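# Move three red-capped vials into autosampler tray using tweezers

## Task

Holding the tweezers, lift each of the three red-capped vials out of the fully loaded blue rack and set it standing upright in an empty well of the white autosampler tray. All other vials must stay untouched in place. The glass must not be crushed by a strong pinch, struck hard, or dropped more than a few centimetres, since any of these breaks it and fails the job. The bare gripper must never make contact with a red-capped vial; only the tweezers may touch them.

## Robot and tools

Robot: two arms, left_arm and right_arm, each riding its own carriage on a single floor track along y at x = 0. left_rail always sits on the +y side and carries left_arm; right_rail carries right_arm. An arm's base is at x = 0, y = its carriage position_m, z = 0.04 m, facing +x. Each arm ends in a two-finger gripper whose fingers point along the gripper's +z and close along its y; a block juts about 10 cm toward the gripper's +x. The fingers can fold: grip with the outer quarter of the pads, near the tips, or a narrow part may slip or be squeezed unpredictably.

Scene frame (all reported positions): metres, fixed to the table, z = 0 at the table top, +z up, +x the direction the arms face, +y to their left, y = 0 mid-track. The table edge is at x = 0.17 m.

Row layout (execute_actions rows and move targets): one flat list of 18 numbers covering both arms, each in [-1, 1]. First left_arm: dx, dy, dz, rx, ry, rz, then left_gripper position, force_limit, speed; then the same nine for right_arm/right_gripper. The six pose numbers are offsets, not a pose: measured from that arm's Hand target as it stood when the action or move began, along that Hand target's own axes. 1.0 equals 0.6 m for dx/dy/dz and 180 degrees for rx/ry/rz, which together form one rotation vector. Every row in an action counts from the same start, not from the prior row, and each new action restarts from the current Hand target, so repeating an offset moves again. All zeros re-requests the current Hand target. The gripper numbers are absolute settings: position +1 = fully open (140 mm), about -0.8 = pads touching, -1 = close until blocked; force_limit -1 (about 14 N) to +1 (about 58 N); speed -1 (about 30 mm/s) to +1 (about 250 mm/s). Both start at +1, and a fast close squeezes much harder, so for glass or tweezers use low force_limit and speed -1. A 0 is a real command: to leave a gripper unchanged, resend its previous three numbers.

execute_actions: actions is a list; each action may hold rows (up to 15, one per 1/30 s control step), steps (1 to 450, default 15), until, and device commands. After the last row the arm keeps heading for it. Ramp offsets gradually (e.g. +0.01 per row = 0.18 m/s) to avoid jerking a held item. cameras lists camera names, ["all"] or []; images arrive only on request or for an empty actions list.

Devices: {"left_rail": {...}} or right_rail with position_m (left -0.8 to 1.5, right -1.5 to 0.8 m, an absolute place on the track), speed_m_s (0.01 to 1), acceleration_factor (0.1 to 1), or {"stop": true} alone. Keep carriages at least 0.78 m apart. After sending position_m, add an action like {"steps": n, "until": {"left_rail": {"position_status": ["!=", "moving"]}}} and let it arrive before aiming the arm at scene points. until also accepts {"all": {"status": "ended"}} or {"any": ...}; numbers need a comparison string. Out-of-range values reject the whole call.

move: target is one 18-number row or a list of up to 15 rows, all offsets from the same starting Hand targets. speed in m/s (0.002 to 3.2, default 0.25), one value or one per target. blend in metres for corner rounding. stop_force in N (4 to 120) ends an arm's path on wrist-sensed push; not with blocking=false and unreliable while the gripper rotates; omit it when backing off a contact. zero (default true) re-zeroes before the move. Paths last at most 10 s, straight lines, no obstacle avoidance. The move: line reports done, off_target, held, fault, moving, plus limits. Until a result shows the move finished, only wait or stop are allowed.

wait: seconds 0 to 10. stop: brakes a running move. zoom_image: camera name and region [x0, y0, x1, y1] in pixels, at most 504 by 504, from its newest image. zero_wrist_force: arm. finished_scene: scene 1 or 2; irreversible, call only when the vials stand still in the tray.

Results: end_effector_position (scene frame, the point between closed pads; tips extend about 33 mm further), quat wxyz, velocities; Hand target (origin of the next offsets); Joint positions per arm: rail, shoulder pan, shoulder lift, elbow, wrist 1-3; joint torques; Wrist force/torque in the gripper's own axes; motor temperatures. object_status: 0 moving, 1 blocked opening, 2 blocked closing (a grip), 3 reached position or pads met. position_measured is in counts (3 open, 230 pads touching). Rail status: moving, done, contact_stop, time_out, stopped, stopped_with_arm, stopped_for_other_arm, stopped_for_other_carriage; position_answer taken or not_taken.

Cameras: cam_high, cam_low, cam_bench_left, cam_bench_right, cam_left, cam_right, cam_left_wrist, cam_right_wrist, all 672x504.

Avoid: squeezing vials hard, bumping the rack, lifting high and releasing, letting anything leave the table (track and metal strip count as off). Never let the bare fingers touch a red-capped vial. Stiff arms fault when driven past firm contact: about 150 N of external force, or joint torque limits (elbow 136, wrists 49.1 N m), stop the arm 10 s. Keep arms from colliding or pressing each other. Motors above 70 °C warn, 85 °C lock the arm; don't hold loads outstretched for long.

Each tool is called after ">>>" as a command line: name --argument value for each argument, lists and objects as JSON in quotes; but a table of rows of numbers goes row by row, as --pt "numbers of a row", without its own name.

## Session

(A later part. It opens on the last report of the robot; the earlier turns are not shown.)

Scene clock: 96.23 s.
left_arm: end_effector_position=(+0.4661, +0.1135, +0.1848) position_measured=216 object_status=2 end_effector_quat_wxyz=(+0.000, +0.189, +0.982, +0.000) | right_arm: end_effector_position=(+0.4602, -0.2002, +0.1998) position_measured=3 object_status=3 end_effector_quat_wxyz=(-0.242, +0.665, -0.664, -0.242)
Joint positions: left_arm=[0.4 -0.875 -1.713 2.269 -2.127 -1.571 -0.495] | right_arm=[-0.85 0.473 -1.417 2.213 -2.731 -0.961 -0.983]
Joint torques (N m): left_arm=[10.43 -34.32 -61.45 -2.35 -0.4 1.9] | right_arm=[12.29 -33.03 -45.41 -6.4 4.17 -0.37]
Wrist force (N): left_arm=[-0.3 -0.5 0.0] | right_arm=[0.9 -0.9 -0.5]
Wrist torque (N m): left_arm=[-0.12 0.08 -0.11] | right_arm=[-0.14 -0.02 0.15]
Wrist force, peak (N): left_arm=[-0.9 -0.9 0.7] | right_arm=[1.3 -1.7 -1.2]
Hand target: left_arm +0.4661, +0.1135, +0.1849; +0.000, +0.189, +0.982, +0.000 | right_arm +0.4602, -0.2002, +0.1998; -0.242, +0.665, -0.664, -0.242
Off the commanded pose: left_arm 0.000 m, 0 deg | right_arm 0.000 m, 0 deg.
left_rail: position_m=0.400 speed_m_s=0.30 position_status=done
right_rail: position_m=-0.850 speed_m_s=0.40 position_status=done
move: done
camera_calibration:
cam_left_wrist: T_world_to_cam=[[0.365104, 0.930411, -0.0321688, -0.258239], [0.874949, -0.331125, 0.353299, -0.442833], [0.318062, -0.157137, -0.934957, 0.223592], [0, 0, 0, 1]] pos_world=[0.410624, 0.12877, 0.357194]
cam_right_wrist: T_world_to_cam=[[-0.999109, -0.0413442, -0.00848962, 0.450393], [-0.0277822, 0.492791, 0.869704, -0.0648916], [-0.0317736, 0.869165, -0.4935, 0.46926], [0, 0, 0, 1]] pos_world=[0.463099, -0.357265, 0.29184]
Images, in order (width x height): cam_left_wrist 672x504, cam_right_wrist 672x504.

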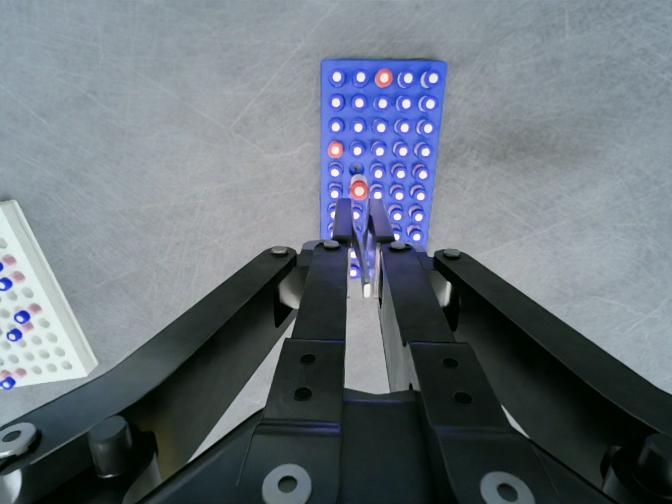

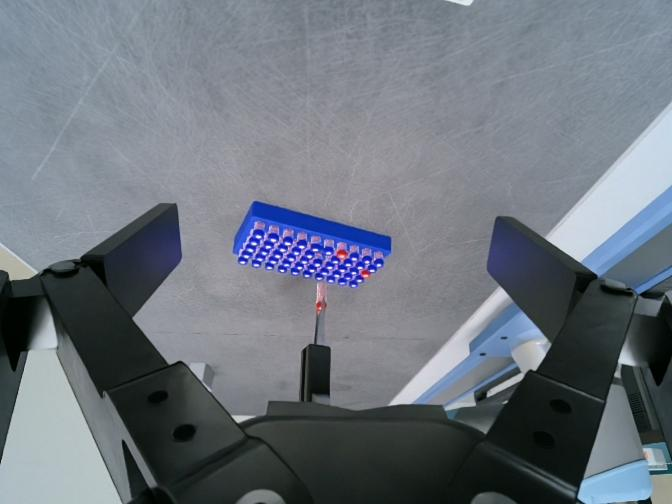

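>>> move --target '[-0.2713, -0.5261, -0.1083, 0, 0, 0, -0.72, -1, -1, 0.498, 0.02, -0.418, 0, 0, 0, 1, 1, 1]' --speed 0.15 --cameras '["cam_left_wrist", "cam_right_wrist", "cam_right"]'

>>> zoom_image --camera "cam_left_wrist" --region '[250, 20, 470, 220]'

>>> zoom_image --camera "cam_right_wrist" --region '[230, 180, 430, 380]'

Scene clock: 100.47 s.
left_arm: end_effector_position=(+0.5002, -0.2400, +0.2499) position_measured=216 object_status=2 end_effector_quat_wxyz=(+0.000, +0.189, +0.982, +0.000) | right_arm: end_effector_position=(+0.4483, -0.5903, +0.1998) position_measured=3 object_status=3 end_effector_quat_wxyz=(-0.242, +0.665, -0.664, -0.242)
Joint positions: left_arm=[0.4 -1.124 -1.327 1.731 -1.975 -1.571 -0.744] | right_arm=[-0.85 -0.306 -1.863 2.452 -1.911 -0.911 -1.963]
Joint torques (N m): left_arm=[-16.66 -53.41 -64.59 -2.73 3.77 -2.47] | right_arm=[-6.29 -28.15 -49.7 -1.79 -0.83 -4.13]
Wrist force (N): left_arm=[-0.6 -0.7 -0.2] | right_arm=[0.6 -0.4 -0.4]
Wrist torque (N m): left_arm=[-0.20 0.15 0.22] | right_arm=[-0.07 0.13 0.21]
Wrist force, peak (N): left_arm=[-0.6 -2.0 -0.5] | right_arm=[1.8 -0.8 -1.4]
Hand target: left_arm +0.5002, -0.2400, +0.2499; +0.000, +0.189, +0.982, +0.000 | right_arm +0.4482, -0.5903, +0.1998; -0.242, +0.665, -0.664, -0.242
Off the commanded pose: left_arm 0.000 m, 0 deg | right_arm 0.000 m, 0 deg.
left_rail: position_m=0.400 speed_m_s=0.30 position_status=done
right_rail: position_m=-0.850 speed_m_s=0.40 position_status=done
move: done
camera_calibration:
cam_left_wrist: T_world_to_cam=[[0.365104, 0.930411, -0.0321688, 0.0603051], [0.874949, -0.331125, 0.353299, -0.612721], [0.318062, -0.157137, -0.934957, 0.218064], [0, 0, 0, 1]] pos_world=[0.444724, -0.22473, 0.422294]
cam_right_wrist: T_world_to_cam=[[-0.999112, -0.041257, -0.00853824, 0.422461], [-0.0277816, 0.492793, 0.869703, 0.126881], [-0.0316737, 0.869168, -0.493502, 0.807862], [0, 0, 0, 1]] pos_world=[0.451199, -0.747265, 0.29194]
Images, in order (width x height): cam_right 672x504, cam_left_wrist 672x504, cam_right_wrist 672x504.

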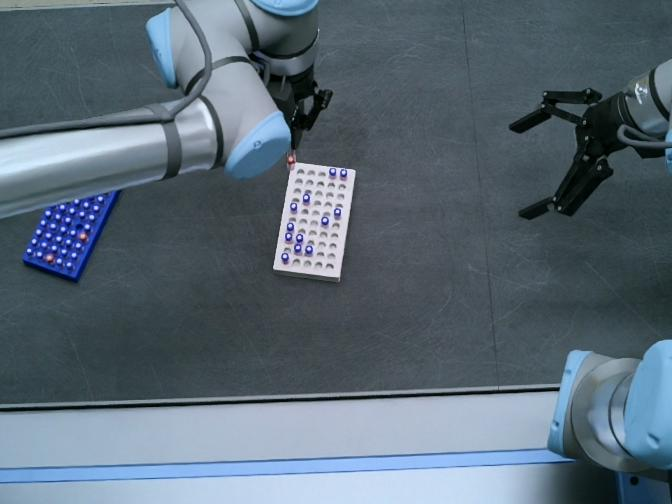

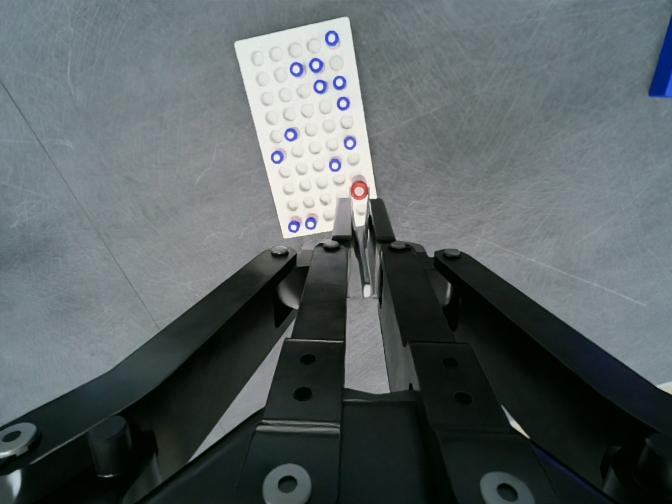

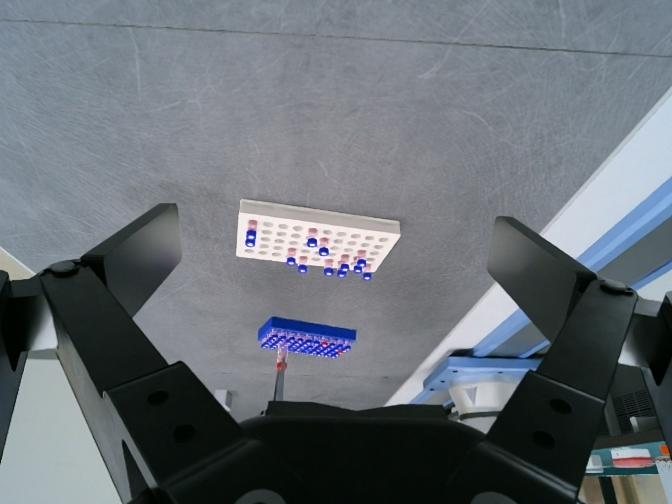

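Scaled by 2.291 from the camera's 672x504 image, which has a finer 960x720 frame.

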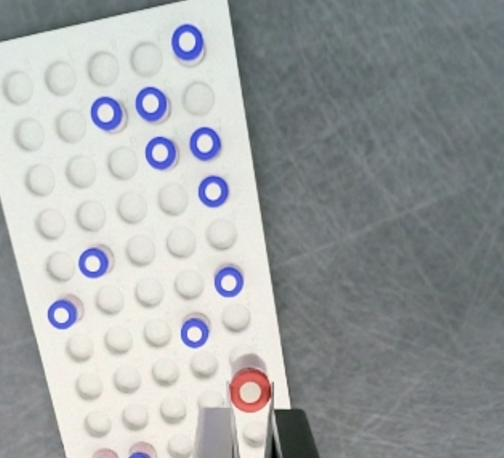

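Scaled by 2.520 from the camera's 672x504 image, which has a finer 960x720 frame.

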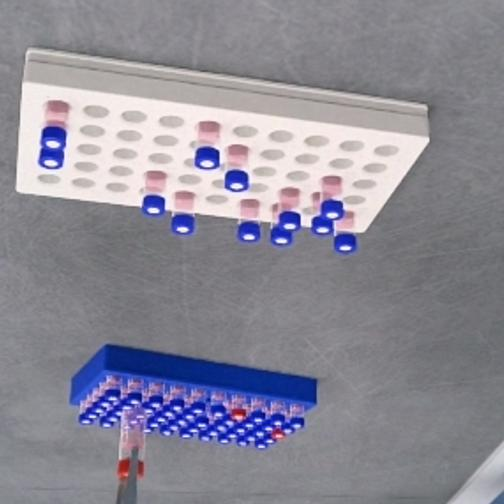

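>>> move --target '[-0.0986, -0.1175, 0.1, 0, 0, 0, -0.72, -1, -1, 0, 0, 0, 0, 0, 0, 1, 1, 1]' --speed 0.1 --cameras '["cam_left_wrist", "cam_right_wrist"]'

>>> zoom_image --camera "cam_left_wrist" --region '[280, 80, 440, 220]'

>>> zoom_image --camera "cam_right_wrist" --region '[230, 180, 390, 340]'

Scene clock: 104.57 s.
left_arm: end_effector_position=(+0.5289, -0.3273, +0.1900) position_measured=216 object_status=2 end_effector_quat_wxyz=(+0.000, +0.189, +0.982, +0.000) | right_arm: end_effector_position=(+0.4482, -0.5903, +0.1998) position_measured=3 object_status=3 end_effector_quat_wxyz=(-0.242, +0.665, -0.664, -0.242)
Joint positions: left_arm=[0.4 -1.137 -1.153 1.606 -2.024 -1.571 -0.757] | right_arm=[-0.85 -0.307 -1.863 2.452 -1.911 -0.911 -1.963]
Joint torques (N m): left_arm=[-16.6 -63.63 -65.52 -7.61 1.81 -2.38] | right_arm=[-7 -28.4 -50.47 -1.85 -0.58 -3.86]
Wrist force (N): left_arm=[0.0 -0.8 0.2] | right_arm=[0.3 -0.9 -0.4]
Wrist torque (N m): left_arm=[-0.20 -0.04 0.21] | right_arm=[-0.19 0.17 0.21]
Wrist force, peak (N): left_arm=[-1.0 -1.6 0.9] | right_arm=[1.0 -0.9 -0.9]
Hand target: left_arm +0.5290, -0.3275, +0.1899; +0.000, +0.189, +0.982, +0.000 | right_arm +0.4482, -0.5903, +0.1998; -0.242, +0.665, -0.664, -0.242
Off the commanded pose: left_arm 0.000 m, 0 deg | right_arm 0.000 m, 0 deg.
left_rail: position_m=0.400 speed_m_s=0.30 position_status=done
right_rail: position_m=-0.850 speed_m_s=0.40 position_status=done
move: done
camera_calibration:
cam_left_wrist: T_world_to_cam=[[0.365104, 0.930411, -0.0321688, 0.129218], [0.874949, -0.331125, 0.353299, -0.64561], [0.318062, -0.157137, -0.934957, 0.139198], [0, 0, 0, 1]] pos_world=[0.473424, -0.31213, 0.362394]
cam_right_wrist: T_world_to_cam=[[-0.999109, -0.0413442, -0.00848962, 0.422376], [-0.0277822, 0.492791, 0.869704, 0.126928], [-0.0317736, 0.869165, -0.4935, 0.807992], [0, 0, 0, 1]] pos_world=[0.451199, -0.747365, 0.29194]
Images, in order (width x height): cam_left_wrist 672x504, cam_right_wrist 672x504.

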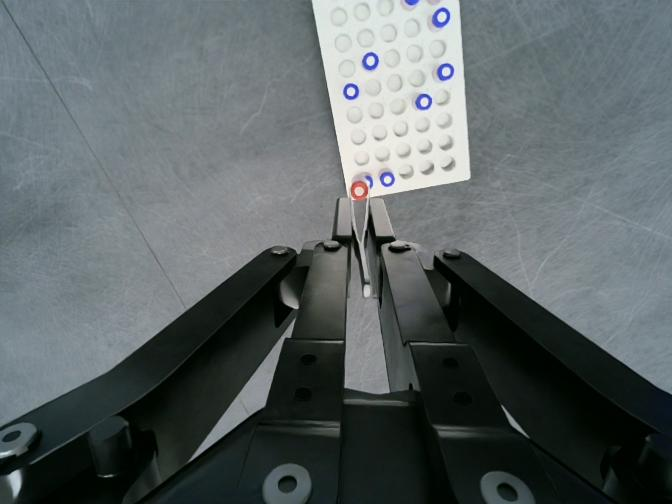

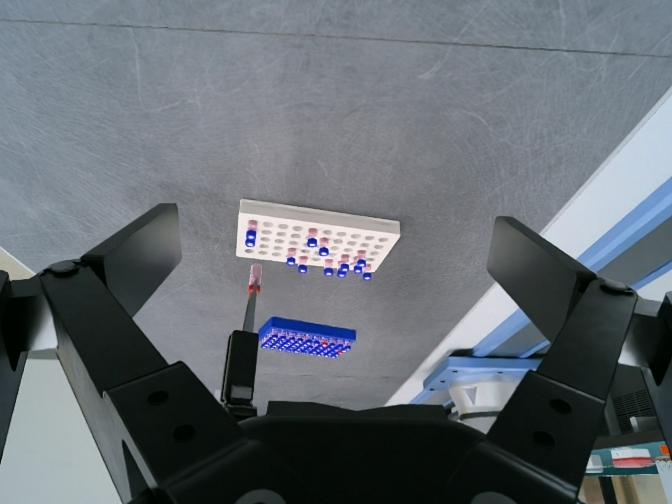

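Scaled by 3.150 from the camera's 672x504 image, which has a finer 960x720 frame.

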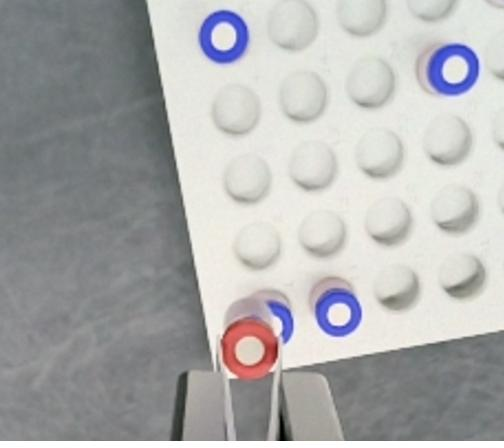

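Scaled by 3.150 from the camera's 672x504 image, which has a finer 960x720 frame.

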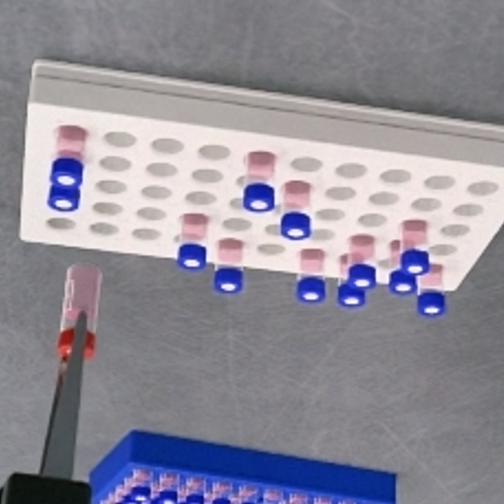

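>>> zoom_image --camera "cam_left_wrist" --region '[340, 160, 380, 200]'

>>> zoom_image --camera "cam_right_wrist" --region '[235, 250, 285, 300]'

Scaled by 12.600 from the camera's 672x504 image, which has a finer 960x720 frame.

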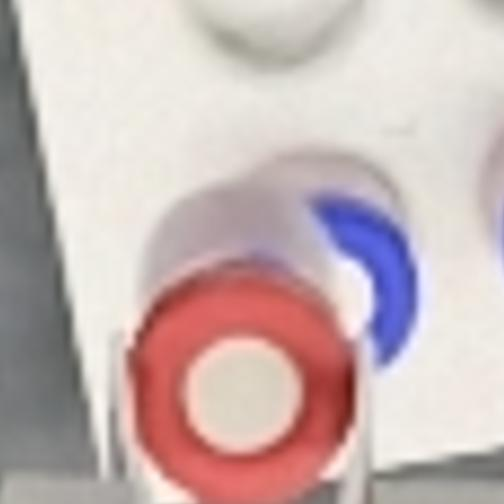

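Scaled by 10.080 from the camera's 672x504 image, which has a finer 960x720 frame.

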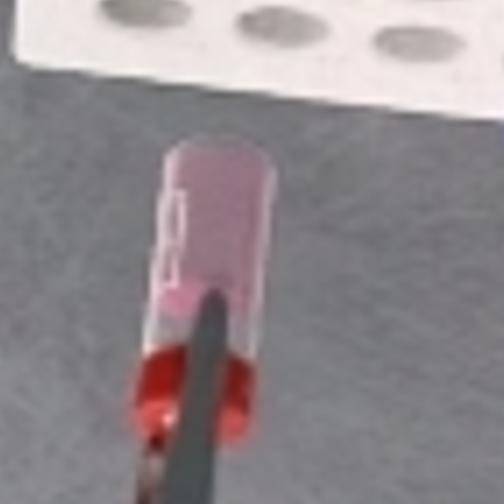

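>>> move --target '[0.0485, 0.0008, 0, 0, 0, 0, -0.72, -1, -1, 0, 0, 0, 0, 0, 0, 1, 1, 1]' --speed 0.05 --cameras '["cam_left_wrist", "cam_right_wrist"]'

>>> zoom_image --camera "cam_left_wrist" --region '[300, 130, 420, 220]'

>>> zoom_image --camera "cam_right_wrist" --region '[230, 190, 330, 290]'

Scene clock: 107.13 s.
left_arm: end_effector_position=(+0.5023, -0.3163, +0.1899) position_measured=216 object_status=2 end_effector_quat_wxyz=(+0.000, +0.189, +0.982, +0.000) | right_arm: end_effector_position=(+0.4482, -0.5903, +0.1998) position_measured=3 object_status=3 end_effector_quat_wxyz=(-0.242, +0.665, -0.664, -0.242)
Joint positions: left_arm=[0.4 -1.16 -1.19 1.66 -2.041 -1.571 -0.78] | right_arm=[-0.85 -0.307 -1.863 2.452 -1.911 -0.911 -1.963]
Joint torques (N m): left_arm=[-12.47 -80.12 -35.39 -7.8 0.11 -3.35] | right_arm=[-9.02 -27.64 -50.89 -1.91 -0.08 -4.06]
Wrist force (N): left_arm=[-0.3 -0.5 0.1] | right_arm=[0.6 -0.5 -0.4]
Wrist torque (N m): left_arm=[-0.12 0.04 0.22] | right_arm=[-0.10 0.11 0.21]
Wrist force, peak (N): left_arm=[-0.4 -1.3 0.1] | right_arm=[1.2 -1.1 -0.3]
Hand target: left_arm +0.5021, -0.3162, +0.1899; +0.000, +0.189, +0.982, +0.000 | right_arm +0.4482, -0.5903, +0.1998; -0.242, +0.665, -0.664, -0.242
Off the commanded pose: left_arm 0.000 m, 0 deg | right_arm 0.000 m, 0 deg.
left_rail: position_m=0.400 speed_m_s=0.30 position_status=done
right_rail: position_m=-0.850 speed_m_s=0.40 position_status=done
move: done
camera_calibration:
cam_left_wrist: T_world_to_cam=[[0.365104, 0.930411, -0.0321688, 0.128599], [0.874949, -0.331125, 0.353299, -0.618625], [0.318062, -0.157137, -0.934957, 0.149309], [0, 0, 0, 1]] pos_world=[0.446824, -0.30103, 0.362294]
cam_right_wrist: T_world_to_cam=[[-0.999109, -0.0413442, -0.00848962, 0.422376], [-0.0277822, 0.492791, 0.869704, 0.126928], [-0.0317736, 0.869165, -0.4935, 0.807992], [0, 0, 0, 1]] pos_world=[0.451199, -0.747365, 0.29194]
Images, in order (width x height): cam_left_wrist 672x504, cam_right_wrist 672x504.

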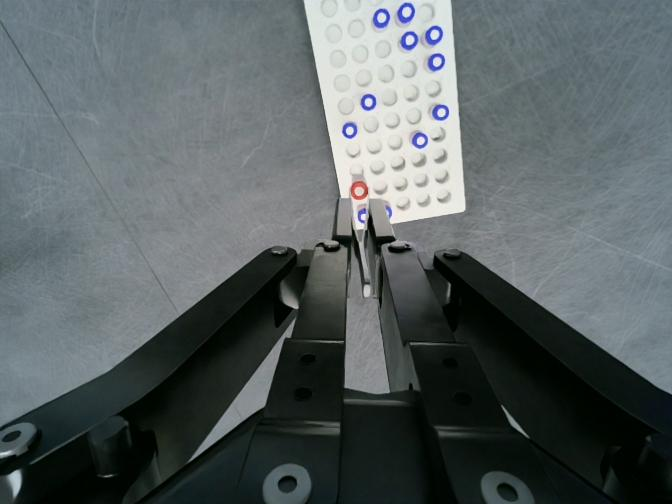

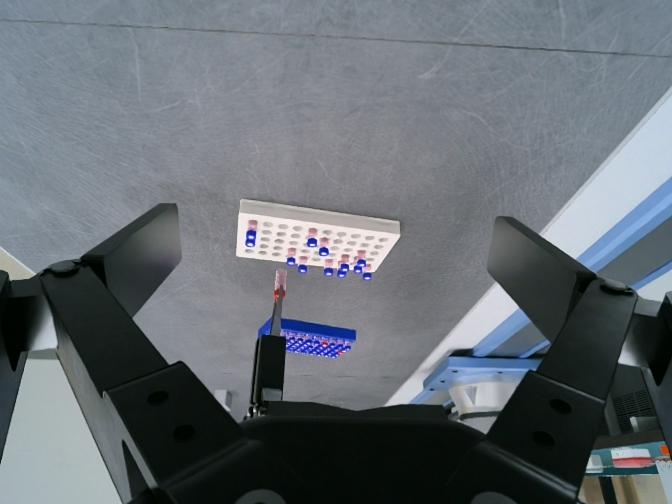

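Scaled by 4.200 from the camera's 672x504 image, which has a finer 960x720 frame.

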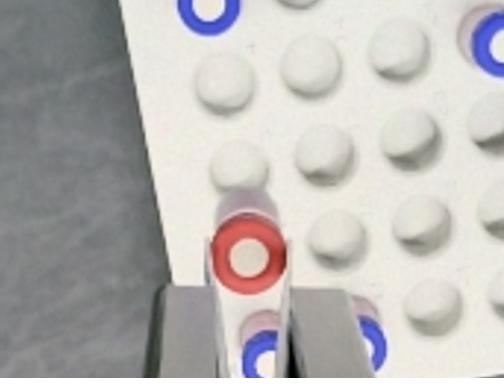

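Scaled by 5.040 from the camera's 672x504 image, which has a finer 960x720 frame.

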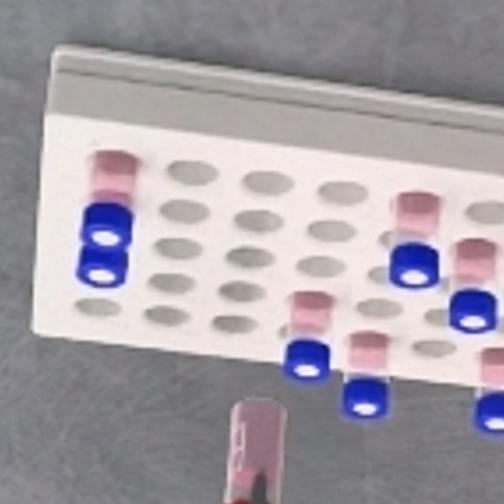

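>>> zoom_image --camera "cam_right_wrist" --region '[260, 215, 310, 265]'

>>> zoom_image --camera "cam_right_wrist" --region '[255, 260, 305, 310]'

>>> zoom_image --camera "cam_left_wrist" --region '[335, 150, 385, 200]'

Scaled by 10.080 from the camera's 672x504 image, which has a finer 960x720 frame.

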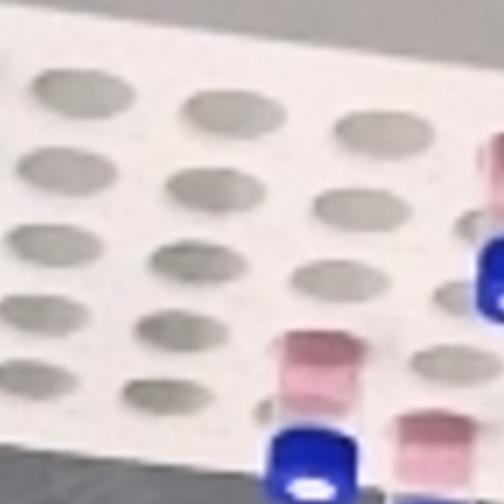

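Scaled by 10.080 from the camera's 672x504 image, which has a finer 960x720 frame.

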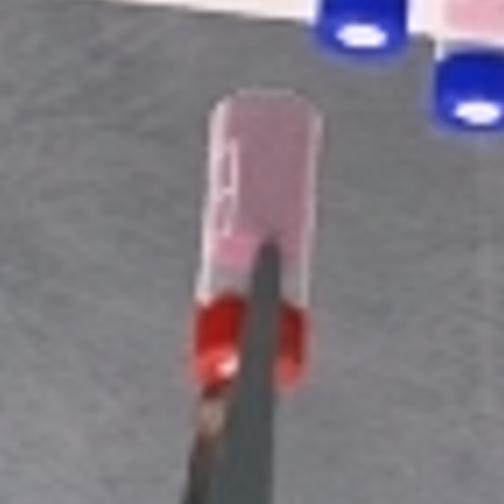

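Scaled by 10.080 from the camera's 672x504 image, which has a finer 960x720 frame.

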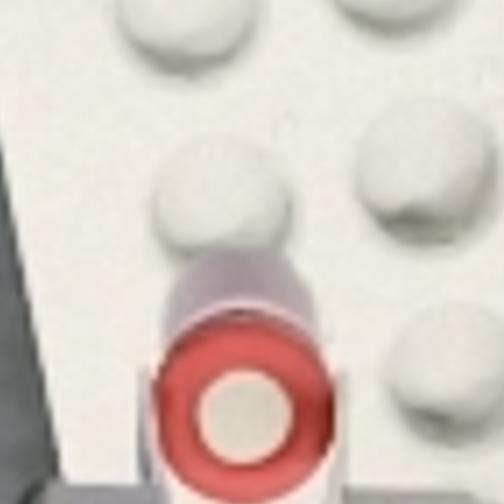

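>>> zoom_image --camera "cam_left_wrist" --region '[325, 85, 405, 165]'

>>> zoom_image --camera "cam_left_wrist" --region '[375, 110, 465, 220]'

Scaled by 6.300 from the camera's 672x504 image, which has a finer 960x720 frame.

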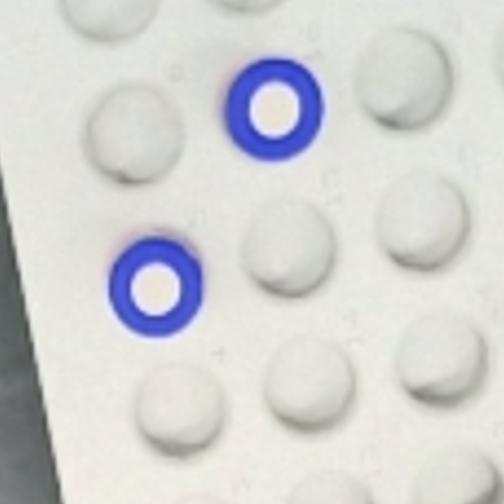

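Scaled by 4.582 from the camera's 672x504 image, which has a finer 960x720 frame.

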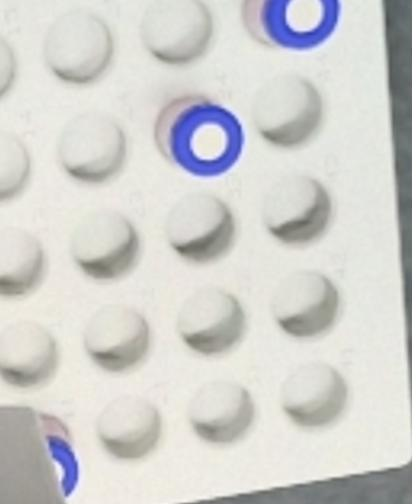

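>>> move --target '[-0.0025, 0, 0.07, 0, 0, 0, -0.72, -1, -1, 0, 0, 0, 0, 0, 0, 1, 1, 1]' --speed 0.05 --cameras '["cam_left_wrist", "cam_right_wrist"]'

>>> zoom_image --camera "cam_right_wrist" --region '[250, 215, 310, 275]'

>>> zoom_image --camera "cam_left_wrist" --region '[330, 150, 390, 210]'

Scene clock: 112.10 s.
left_arm: end_effector_position=(+0.5035, -0.3167, +0.1480) position_measured=216 object_status=2 end_effector_quat_wxyz=(+0.000, +0.189, +0.982, +0.000) | right_arm: end_effector_position=(+0.4482, -0.5903, +0.1998) position_measured=3 object_status=3 end_effector_quat_wxyz=(-0.242, +0.665, -0.664, -0.242)
Joint positions: left_arm=[0.4 -1.159 -1.155 1.692 -2.108 -1.571 -0.779] | right_arm=[-0.85 -0.307 -1.863 2.452 -1.911 -0.911 -1.963]
Joint torques (N m): left_arm=[19.45 -64.5 -33.41 -7.3 3.87 3.15] | right_arm=[-8.54 -27.44 -49.86 -1.94 0.57 -3.54]
Wrist force (N): left_arm=[-0.4 -0.2 0.2] | right_arm=[0.3 -0.4 -0.1]
Wrist torque (N m): left_arm=[-0.04 0.09 -0.11] | right_arm=[-0.08 0.19 0.21]
Wrist force, peak (N): left_arm=[0.3 -1.0 0.5] | right_arm=[0.2 -1.0 -0.9]
Hand target: left_arm +0.5035, -0.3167, +0.1479; +0.000, +0.189, +0.982, +0.000 | right_arm +0.4482, -0.5903, +0.1998; -0.242, +0.665, -0.664, -0.242
Off the commanded pose: left_arm 0.000 m, 0 deg | right_arm 0.000 m, 0 deg.
left_rail: position_m=0.400 speed_m_s=0.30 position_status=done
right_rail: position_m=-0.850 speed_m_s=0.40 position_status=done
move: done
camera_calibration:
cam_left_wrist: T_world_to_cam=[[0.365104, 0.930411, -0.0321688, 0.127278], [0.874949, -0.331125, 0.353299, -0.605037], [0.318062, -0.157137, -0.934957, 0.109674], [0, 0, 0, 1]] pos_world=[0.448024, -0.30153, 0.320394]
cam_right_wrist: T_world_to_cam=[[-0.999109, -0.0413442, -0.00848962, 0.422376], [-0.0277822, 0.492791, 0.869704, 0.126928], [-0.0317736, 0.869165, -0.4935, 0.807992], [0, 0, 0, 1]] pos_world=[0.451199, -0.747365, 0.29194]
Images, in order (width x height): cam_left_wrist 672x504, cam_right_wrist 672x504.

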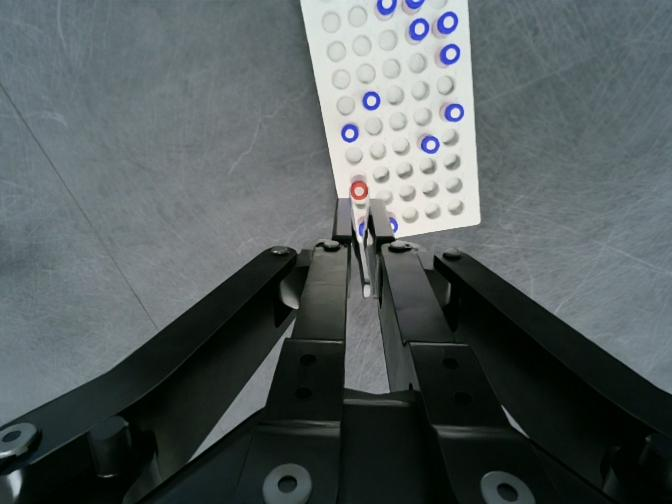

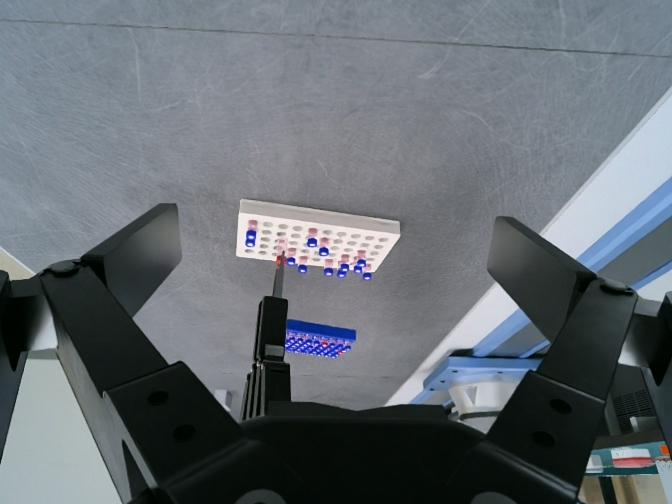

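Scaled by 8.400 from the camera's 672x504 image, which has a finer 960x720 frame.

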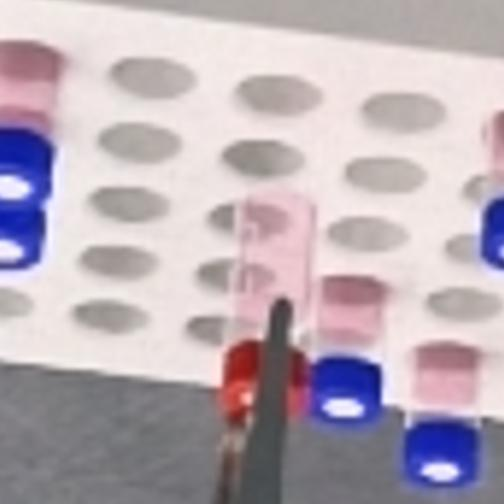

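Scaled by 8.400 from the camera's 672x504 image, which has a finer 960x720 frame.

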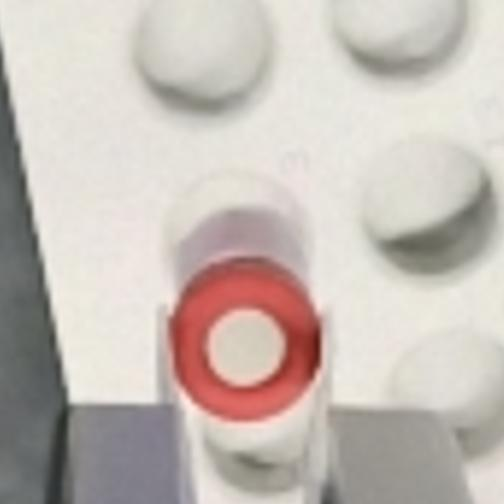

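>>> move --target '[-0.0014, -0.0005, 0.0267, 0, 0, 0, -0.72, -1, -1, 0, 0, 0, 0, 0, 0, 1, 1, 1]' --speed 0.04 --cameras '["cam_left_wrist", "cam_right_wrist"]'

>>> zoom_image --camera "cam_right_wrist" --region '[250, 215, 310, 275]'

>>> zoom_image --camera "cam_left_wrist" --region '[330, 150, 390, 210]'

Scene clock: 114.53 s.
left_arm: end_effector_position=(+0.5042, -0.3173, +0.1320) position_measured=216 object_status=2 end_effector_quat_wxyz=(+0.000, +0.189, +0.982, +0.000) | right_arm: end_effector_position=(+0.4482, -0.5903, +0.1998) position_measured=3 object_status=3 end_effector_quat_wxyz=(-0.242, +0.665, -0.664, -0.242)
Joint positions: left_arm=[0.4 -1.158 -1.14 1.702 -2.133 -1.571 -0.778] | right_arm=[-0.85 -0.307 -1.863 2.452 -1.911 -0.911 -1.963]
Joint torques (N m): left_arm=[18.75 -64.94 -33.25 -7.72 3.89 3.17] | right_arm=[-6.87 -27.55 -50.07 -2.01 1.05 -3.94]
Wrist force (N): left_arm=[-0.2 -0.7 0.5] | right_arm=[0.4 -0.4 -0.3]
Wrist torque (N m): left_arm=[-0.16 0.05 -0.10] | right_arm=[-0.08 0.15 0.21]
Wrist force, peak (N): left_arm=[-0.4 -0.9 0.4] | right_arm=[0.8 -0.9 -0.9]
Hand target: left_arm +0.5042, -0.3173, +0.1318; +0.000, +0.189, +0.982, +0.000 | right_arm +0.4482, -0.5903, +0.1998; -0.242, +0.665, -0.664, -0.242
Off the commanded pose: left_arm 0.000 m, 0 deg | right_arm 0.000 m, 0 deg.
left_rail: position_m=0.400 speed_m_s=0.30 position_status=done
right_rail: position_m=-0.850 speed_m_s=0.40 position_status=done
move: done
camera_calibration:
cam_left_wrist: T_world_to_cam=[[0.365104, 0.930411, -0.0321688, 0.127066], [0.874949, -0.331125, 0.353299, -0.600196], [0.318062, -0.157137, -0.934957, 0.0943977], [0, 0, 0, 1]] pos_world=[0.448724, -0.30213, 0.304394]
cam_right_wrist: T_world_to_cam=[[-0.999109, -0.0413442, -0.00848962, 0.422376], [-0.0277822, 0.492791, 0.869704, 0.126928], [-0.0317736, 0.869165, -0.4935, 0.807992], [0, 0, 0, 1]] pos_world=[0.451199, -0.747365, 0.29194]
Images, in order (width x height): cam_left_wrist 672x504, cam_right_wrist 672x504.

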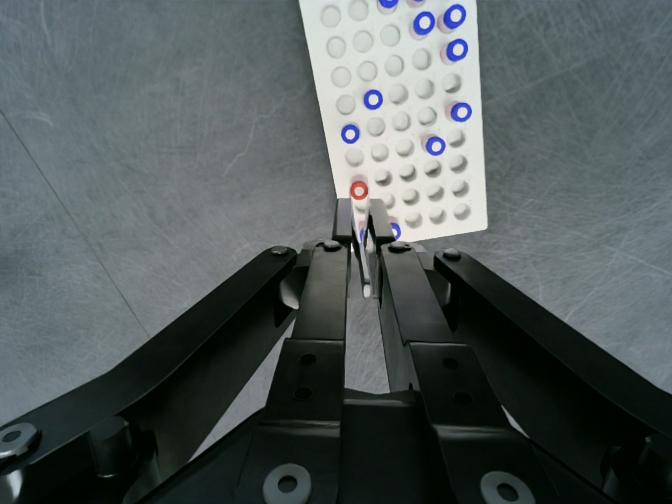

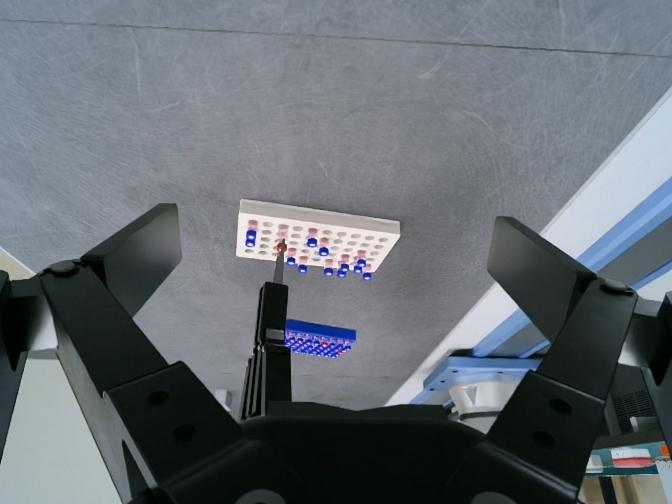

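Scaled by 8.400 from the camera's 672x504 image, which has a finer 960x720 frame.

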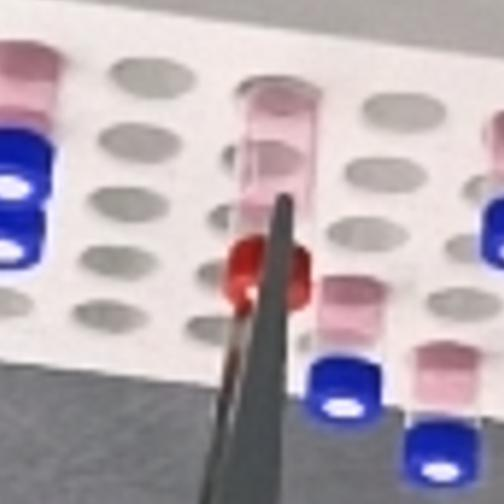

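Scaled by 8.400 from the camera's 672x504 image, which has a finer 960x720 frame.

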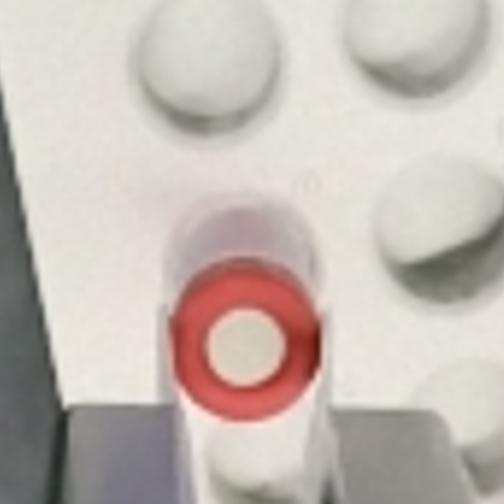

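>>> move --target '[-0.0003, 0.0003, 0.0225, 0, 0, 0, -0.72, -1, -1, 0, 0, 0, 0, 0, 0, 1, 1, 1]' --speed 0.015 --stop_force 4 --cameras '["cam_left_wrist", "cam_right_wrist"]'

>>> zoom_image --camera "cam_right_wrist" --region '[250, 205, 310, 265]'

>>> zoom_image --camera "cam_left_wrist" --region '[330, 150, 390, 210]'

Scene clock: 117.13 s.
left_arm: end_effector_position=(+0.5044, -0.3172, +0.1183) position_measured=216 object_status=2 end_effector_quat_wxyz=(+0.000, +0.189, +0.982, +0.000) | right_arm: end_effector_position=(+0.4482, -0.5903, +0.1998) position_measured=3 object_status=3 end_effector_quat_wxyz=(-0.242, +0.665, -0.664, -0.242)
Joint positions: left_arm=[0.4 -1.158 -1.128 1.712 -2.155 -1.571 -0.778] | right_arm=[-0.85 -0.307 -1.863 2.452 -1.911 -0.911 -1.963]
Joint torques (N m): left_arm=[19.5 -62.56 -31.05 -7.59 4.01 3.26] | right_arm=[-9.3 -28.22 -49.26 -1.83 1.64 -3.71]
Wrist force (N): left_arm=[-0.2 0.1 -3.1] | right_arm=[0.8 -0.1 -0.4]
Wrist torque (N m): left_arm=[-0.11 -0.01 -0.09] | right_arm=[-0.01 0.06 0.20]
Wrist force, peak (N): left_arm=[-0.4 0.0 -3.5] | right_arm=[0.7 -0.9 -0.9]
Hand target: left_arm +0.5044, -0.3172, +0.1183; +0.000, +0.189, +0.982, +0.000 | right_arm +0.4482, -0.5903, +0.1998; -0.242, +0.665, -0.664, -0.242
Off the commanded pose: left_arm 0.000 m, 0 deg | right_arm 0.000 m, 0 deg.
left_rail: position_m=0.400 speed_m_s=0.30 position_status=done
right_rail: position_m=-0.850 speed_m_s=0.40 position_status=done
move: done
camera_calibration:
cam_left_wrist: T_world_to_cam=[[0.365104, 0.930411, -0.0321688, 0.126459], [0.874949, -0.331125, 0.353299, -0.595497], [0.318062, -0.157137, -0.934957, 0.0815409], [0, 0, 0, 1]] pos_world=[0.448924, -0.30203, 0.290694]
cam_right_wrist: T_world_to_cam=[[-0.999109, -0.0413442, -0.00848962, 0.422376], [-0.0277822, 0.492791, 0.869704, 0.126928], [-0.0317736, 0.869165, -0.4935, 0.807992], [0, 0, 0, 1]] pos_world=[0.451199, -0.747365, 0.29194]
Images, in order (width x height): cam_left_wrist 672x504, cam_right_wrist 672x504.

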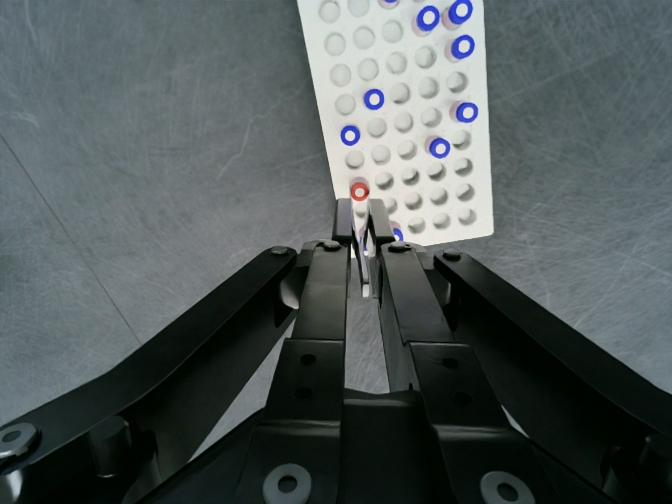

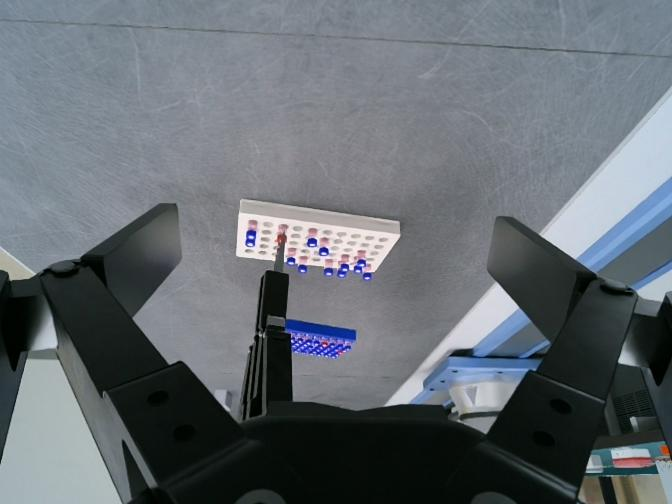

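Scaled by 8.400 from the camera's 672x504 image, which has a finer 960x720 frame.

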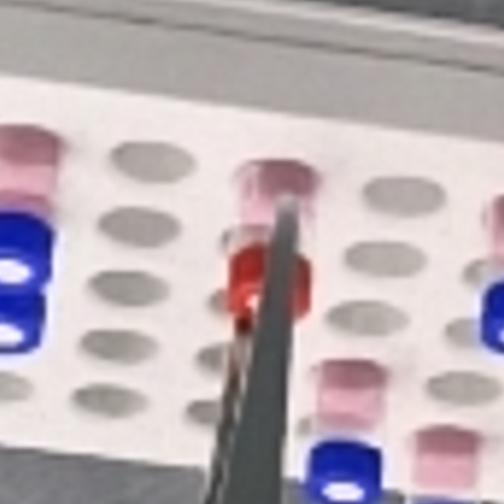

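Scaled by 8.400 from the camera's 672x504 image, which has a finer 960x720 frame.

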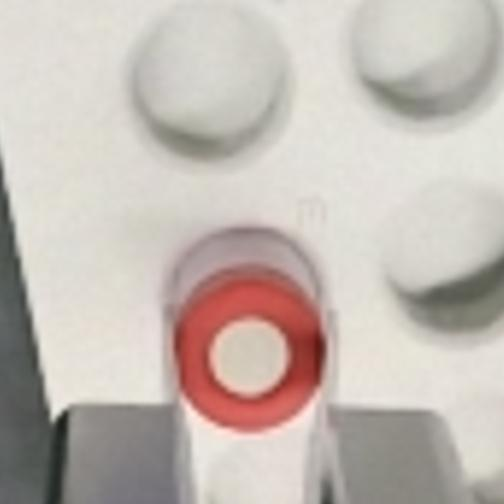

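>>> execute_actions --actions '[{"rows": [[0,0,-0.0006,0,0,0,-0.72,-1,-1,0,0,0,0,0,0,1,1,1]], "steps": 15}, {"rows": [[0,0,0,0,0,0,-0.64,-1,-1,0,0,0,0,0,0,1,1,1]], "steps": 45}]' --cameras '["cam_left_wrist", "cam_right_wrist"]'

>>> zoom_image --camera "cam_right_wrist" --region '[250, 205, 310, 265]'

>>> zoom_image --camera "cam_left_wrist" --region '[330, 150, 390, 210]'

Scene clock: 119.73 s.
left_arm: end_effector_position=(+0.5044, -0.3172, +0.1187) position_measured=210 object_status=3 end_effector_quat_wxyz=(+0.000, +0.189, +0.982, +0.000) | right_arm: end_effector_position=(+0.4482, -0.5903, +0.1998) position_measured=3 object_status=3 end_effector_quat_wxyz=(-0.242, +0.665, -0.664, -0.242)
Joint positions: left_arm=[0.4 -1.158 -1.128 1.712 -2.154 -1.571 -0.778] | right_arm=[-0.85 -0.307 -1.863 2.452 -1.911 -0.911 -1.963]
Joint torques (N m): left_arm=[18.96 -82.75 -60.58 -2.67 3.88 2.96] | right_arm=[-7.11 -25.45 -49.35 -2.12 2.19 -3.7]
Wrist force (N): left_arm=[-0.2 -0.6 0.1] | right_arm=[0.9 -0.8 -0.3]
Wrist torque (N m): left_arm=[-0.15 0.05 -0.09] | right_arm=[-0.18 0.05 0.21]
Wrist force, peak (N): left_arm=[-0.4 -0.3 -3.5] | right_arm=[0.6 -1.3 -0.6]
Hand target: left_arm +0.5044, -0.3172, +0.1187; +0.000, +0.189, +0.982, +0.000 | right_arm +0.4482, -0.5903, +0.1998; -0.242, +0.665, -0.664, -0.242
Off the commanded pose: left_arm 0.000 m, 0 deg | right_arm 0.000 m, 0 deg.
left_rail: position_m=0.400 speed_m_s=0.30 position_status=done
right_rail: position_m=-0.850 speed_m_s=0.40 position_status=done
camera_calibration:
cam_left_wrist: T_world_to_cam=[[0.365104, 0.930411, -0.0321688, 0.126472], [0.874949, -0.331125, 0.353299, -0.595639], [0.318062, -0.157137, -0.934957, 0.0819149], [0, 0, 0, 1]] pos_world=[0.448924, -0.30203, 0.291094]
cam_right_wrist: T_world_to_cam=[[-0.999109, -0.0413442, -0.00848962, 0.422376], [-0.0277822, 0.492791, 0.869704, 0.126928], [-0.0317736, 0.869165, -0.4935, 0.807992], [0, 0, 0, 1]] pos_world=[0.451199, -0.747365, 0.29194]
Images, in order (width x height): cam_left_wrist 672x504, cam_right_wrist 672x504.

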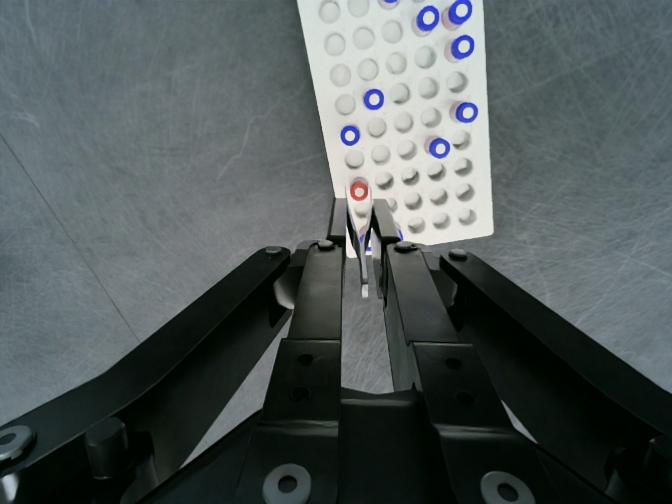

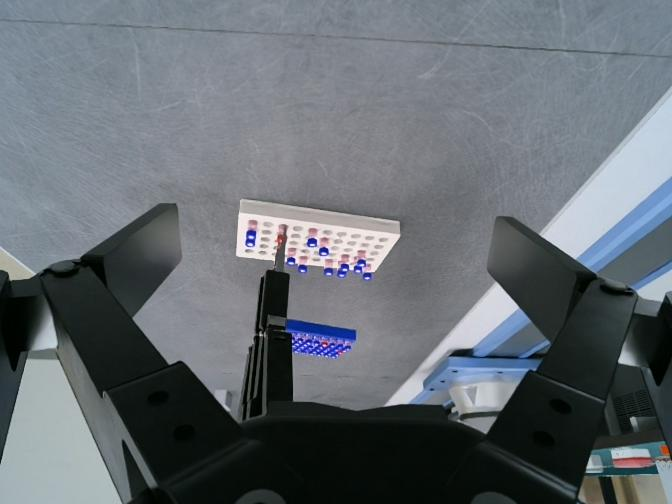

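Scaled by 8.400 from the camera's 672x504 image, which has a finer 960x720 frame.

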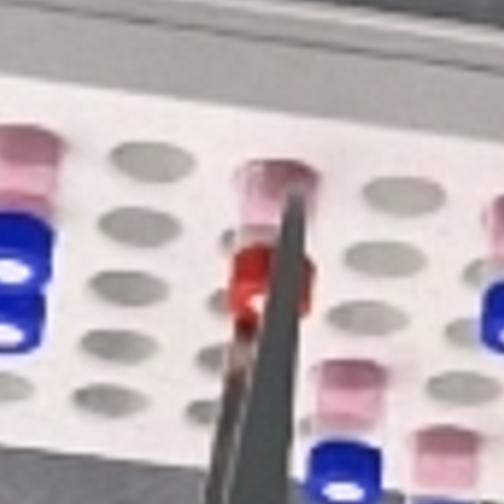

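Scaled by 8.400 from the camera's 672x504 image, which has a finer 960x720 frame.

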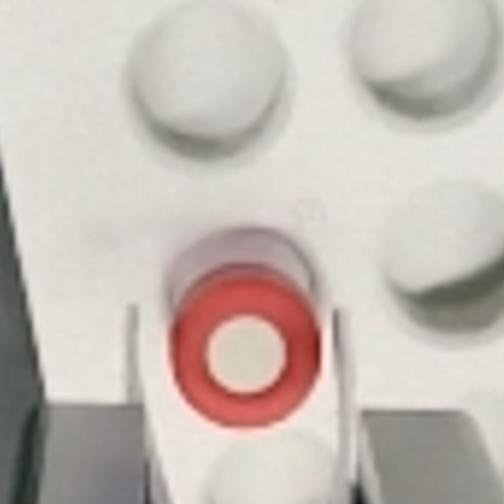

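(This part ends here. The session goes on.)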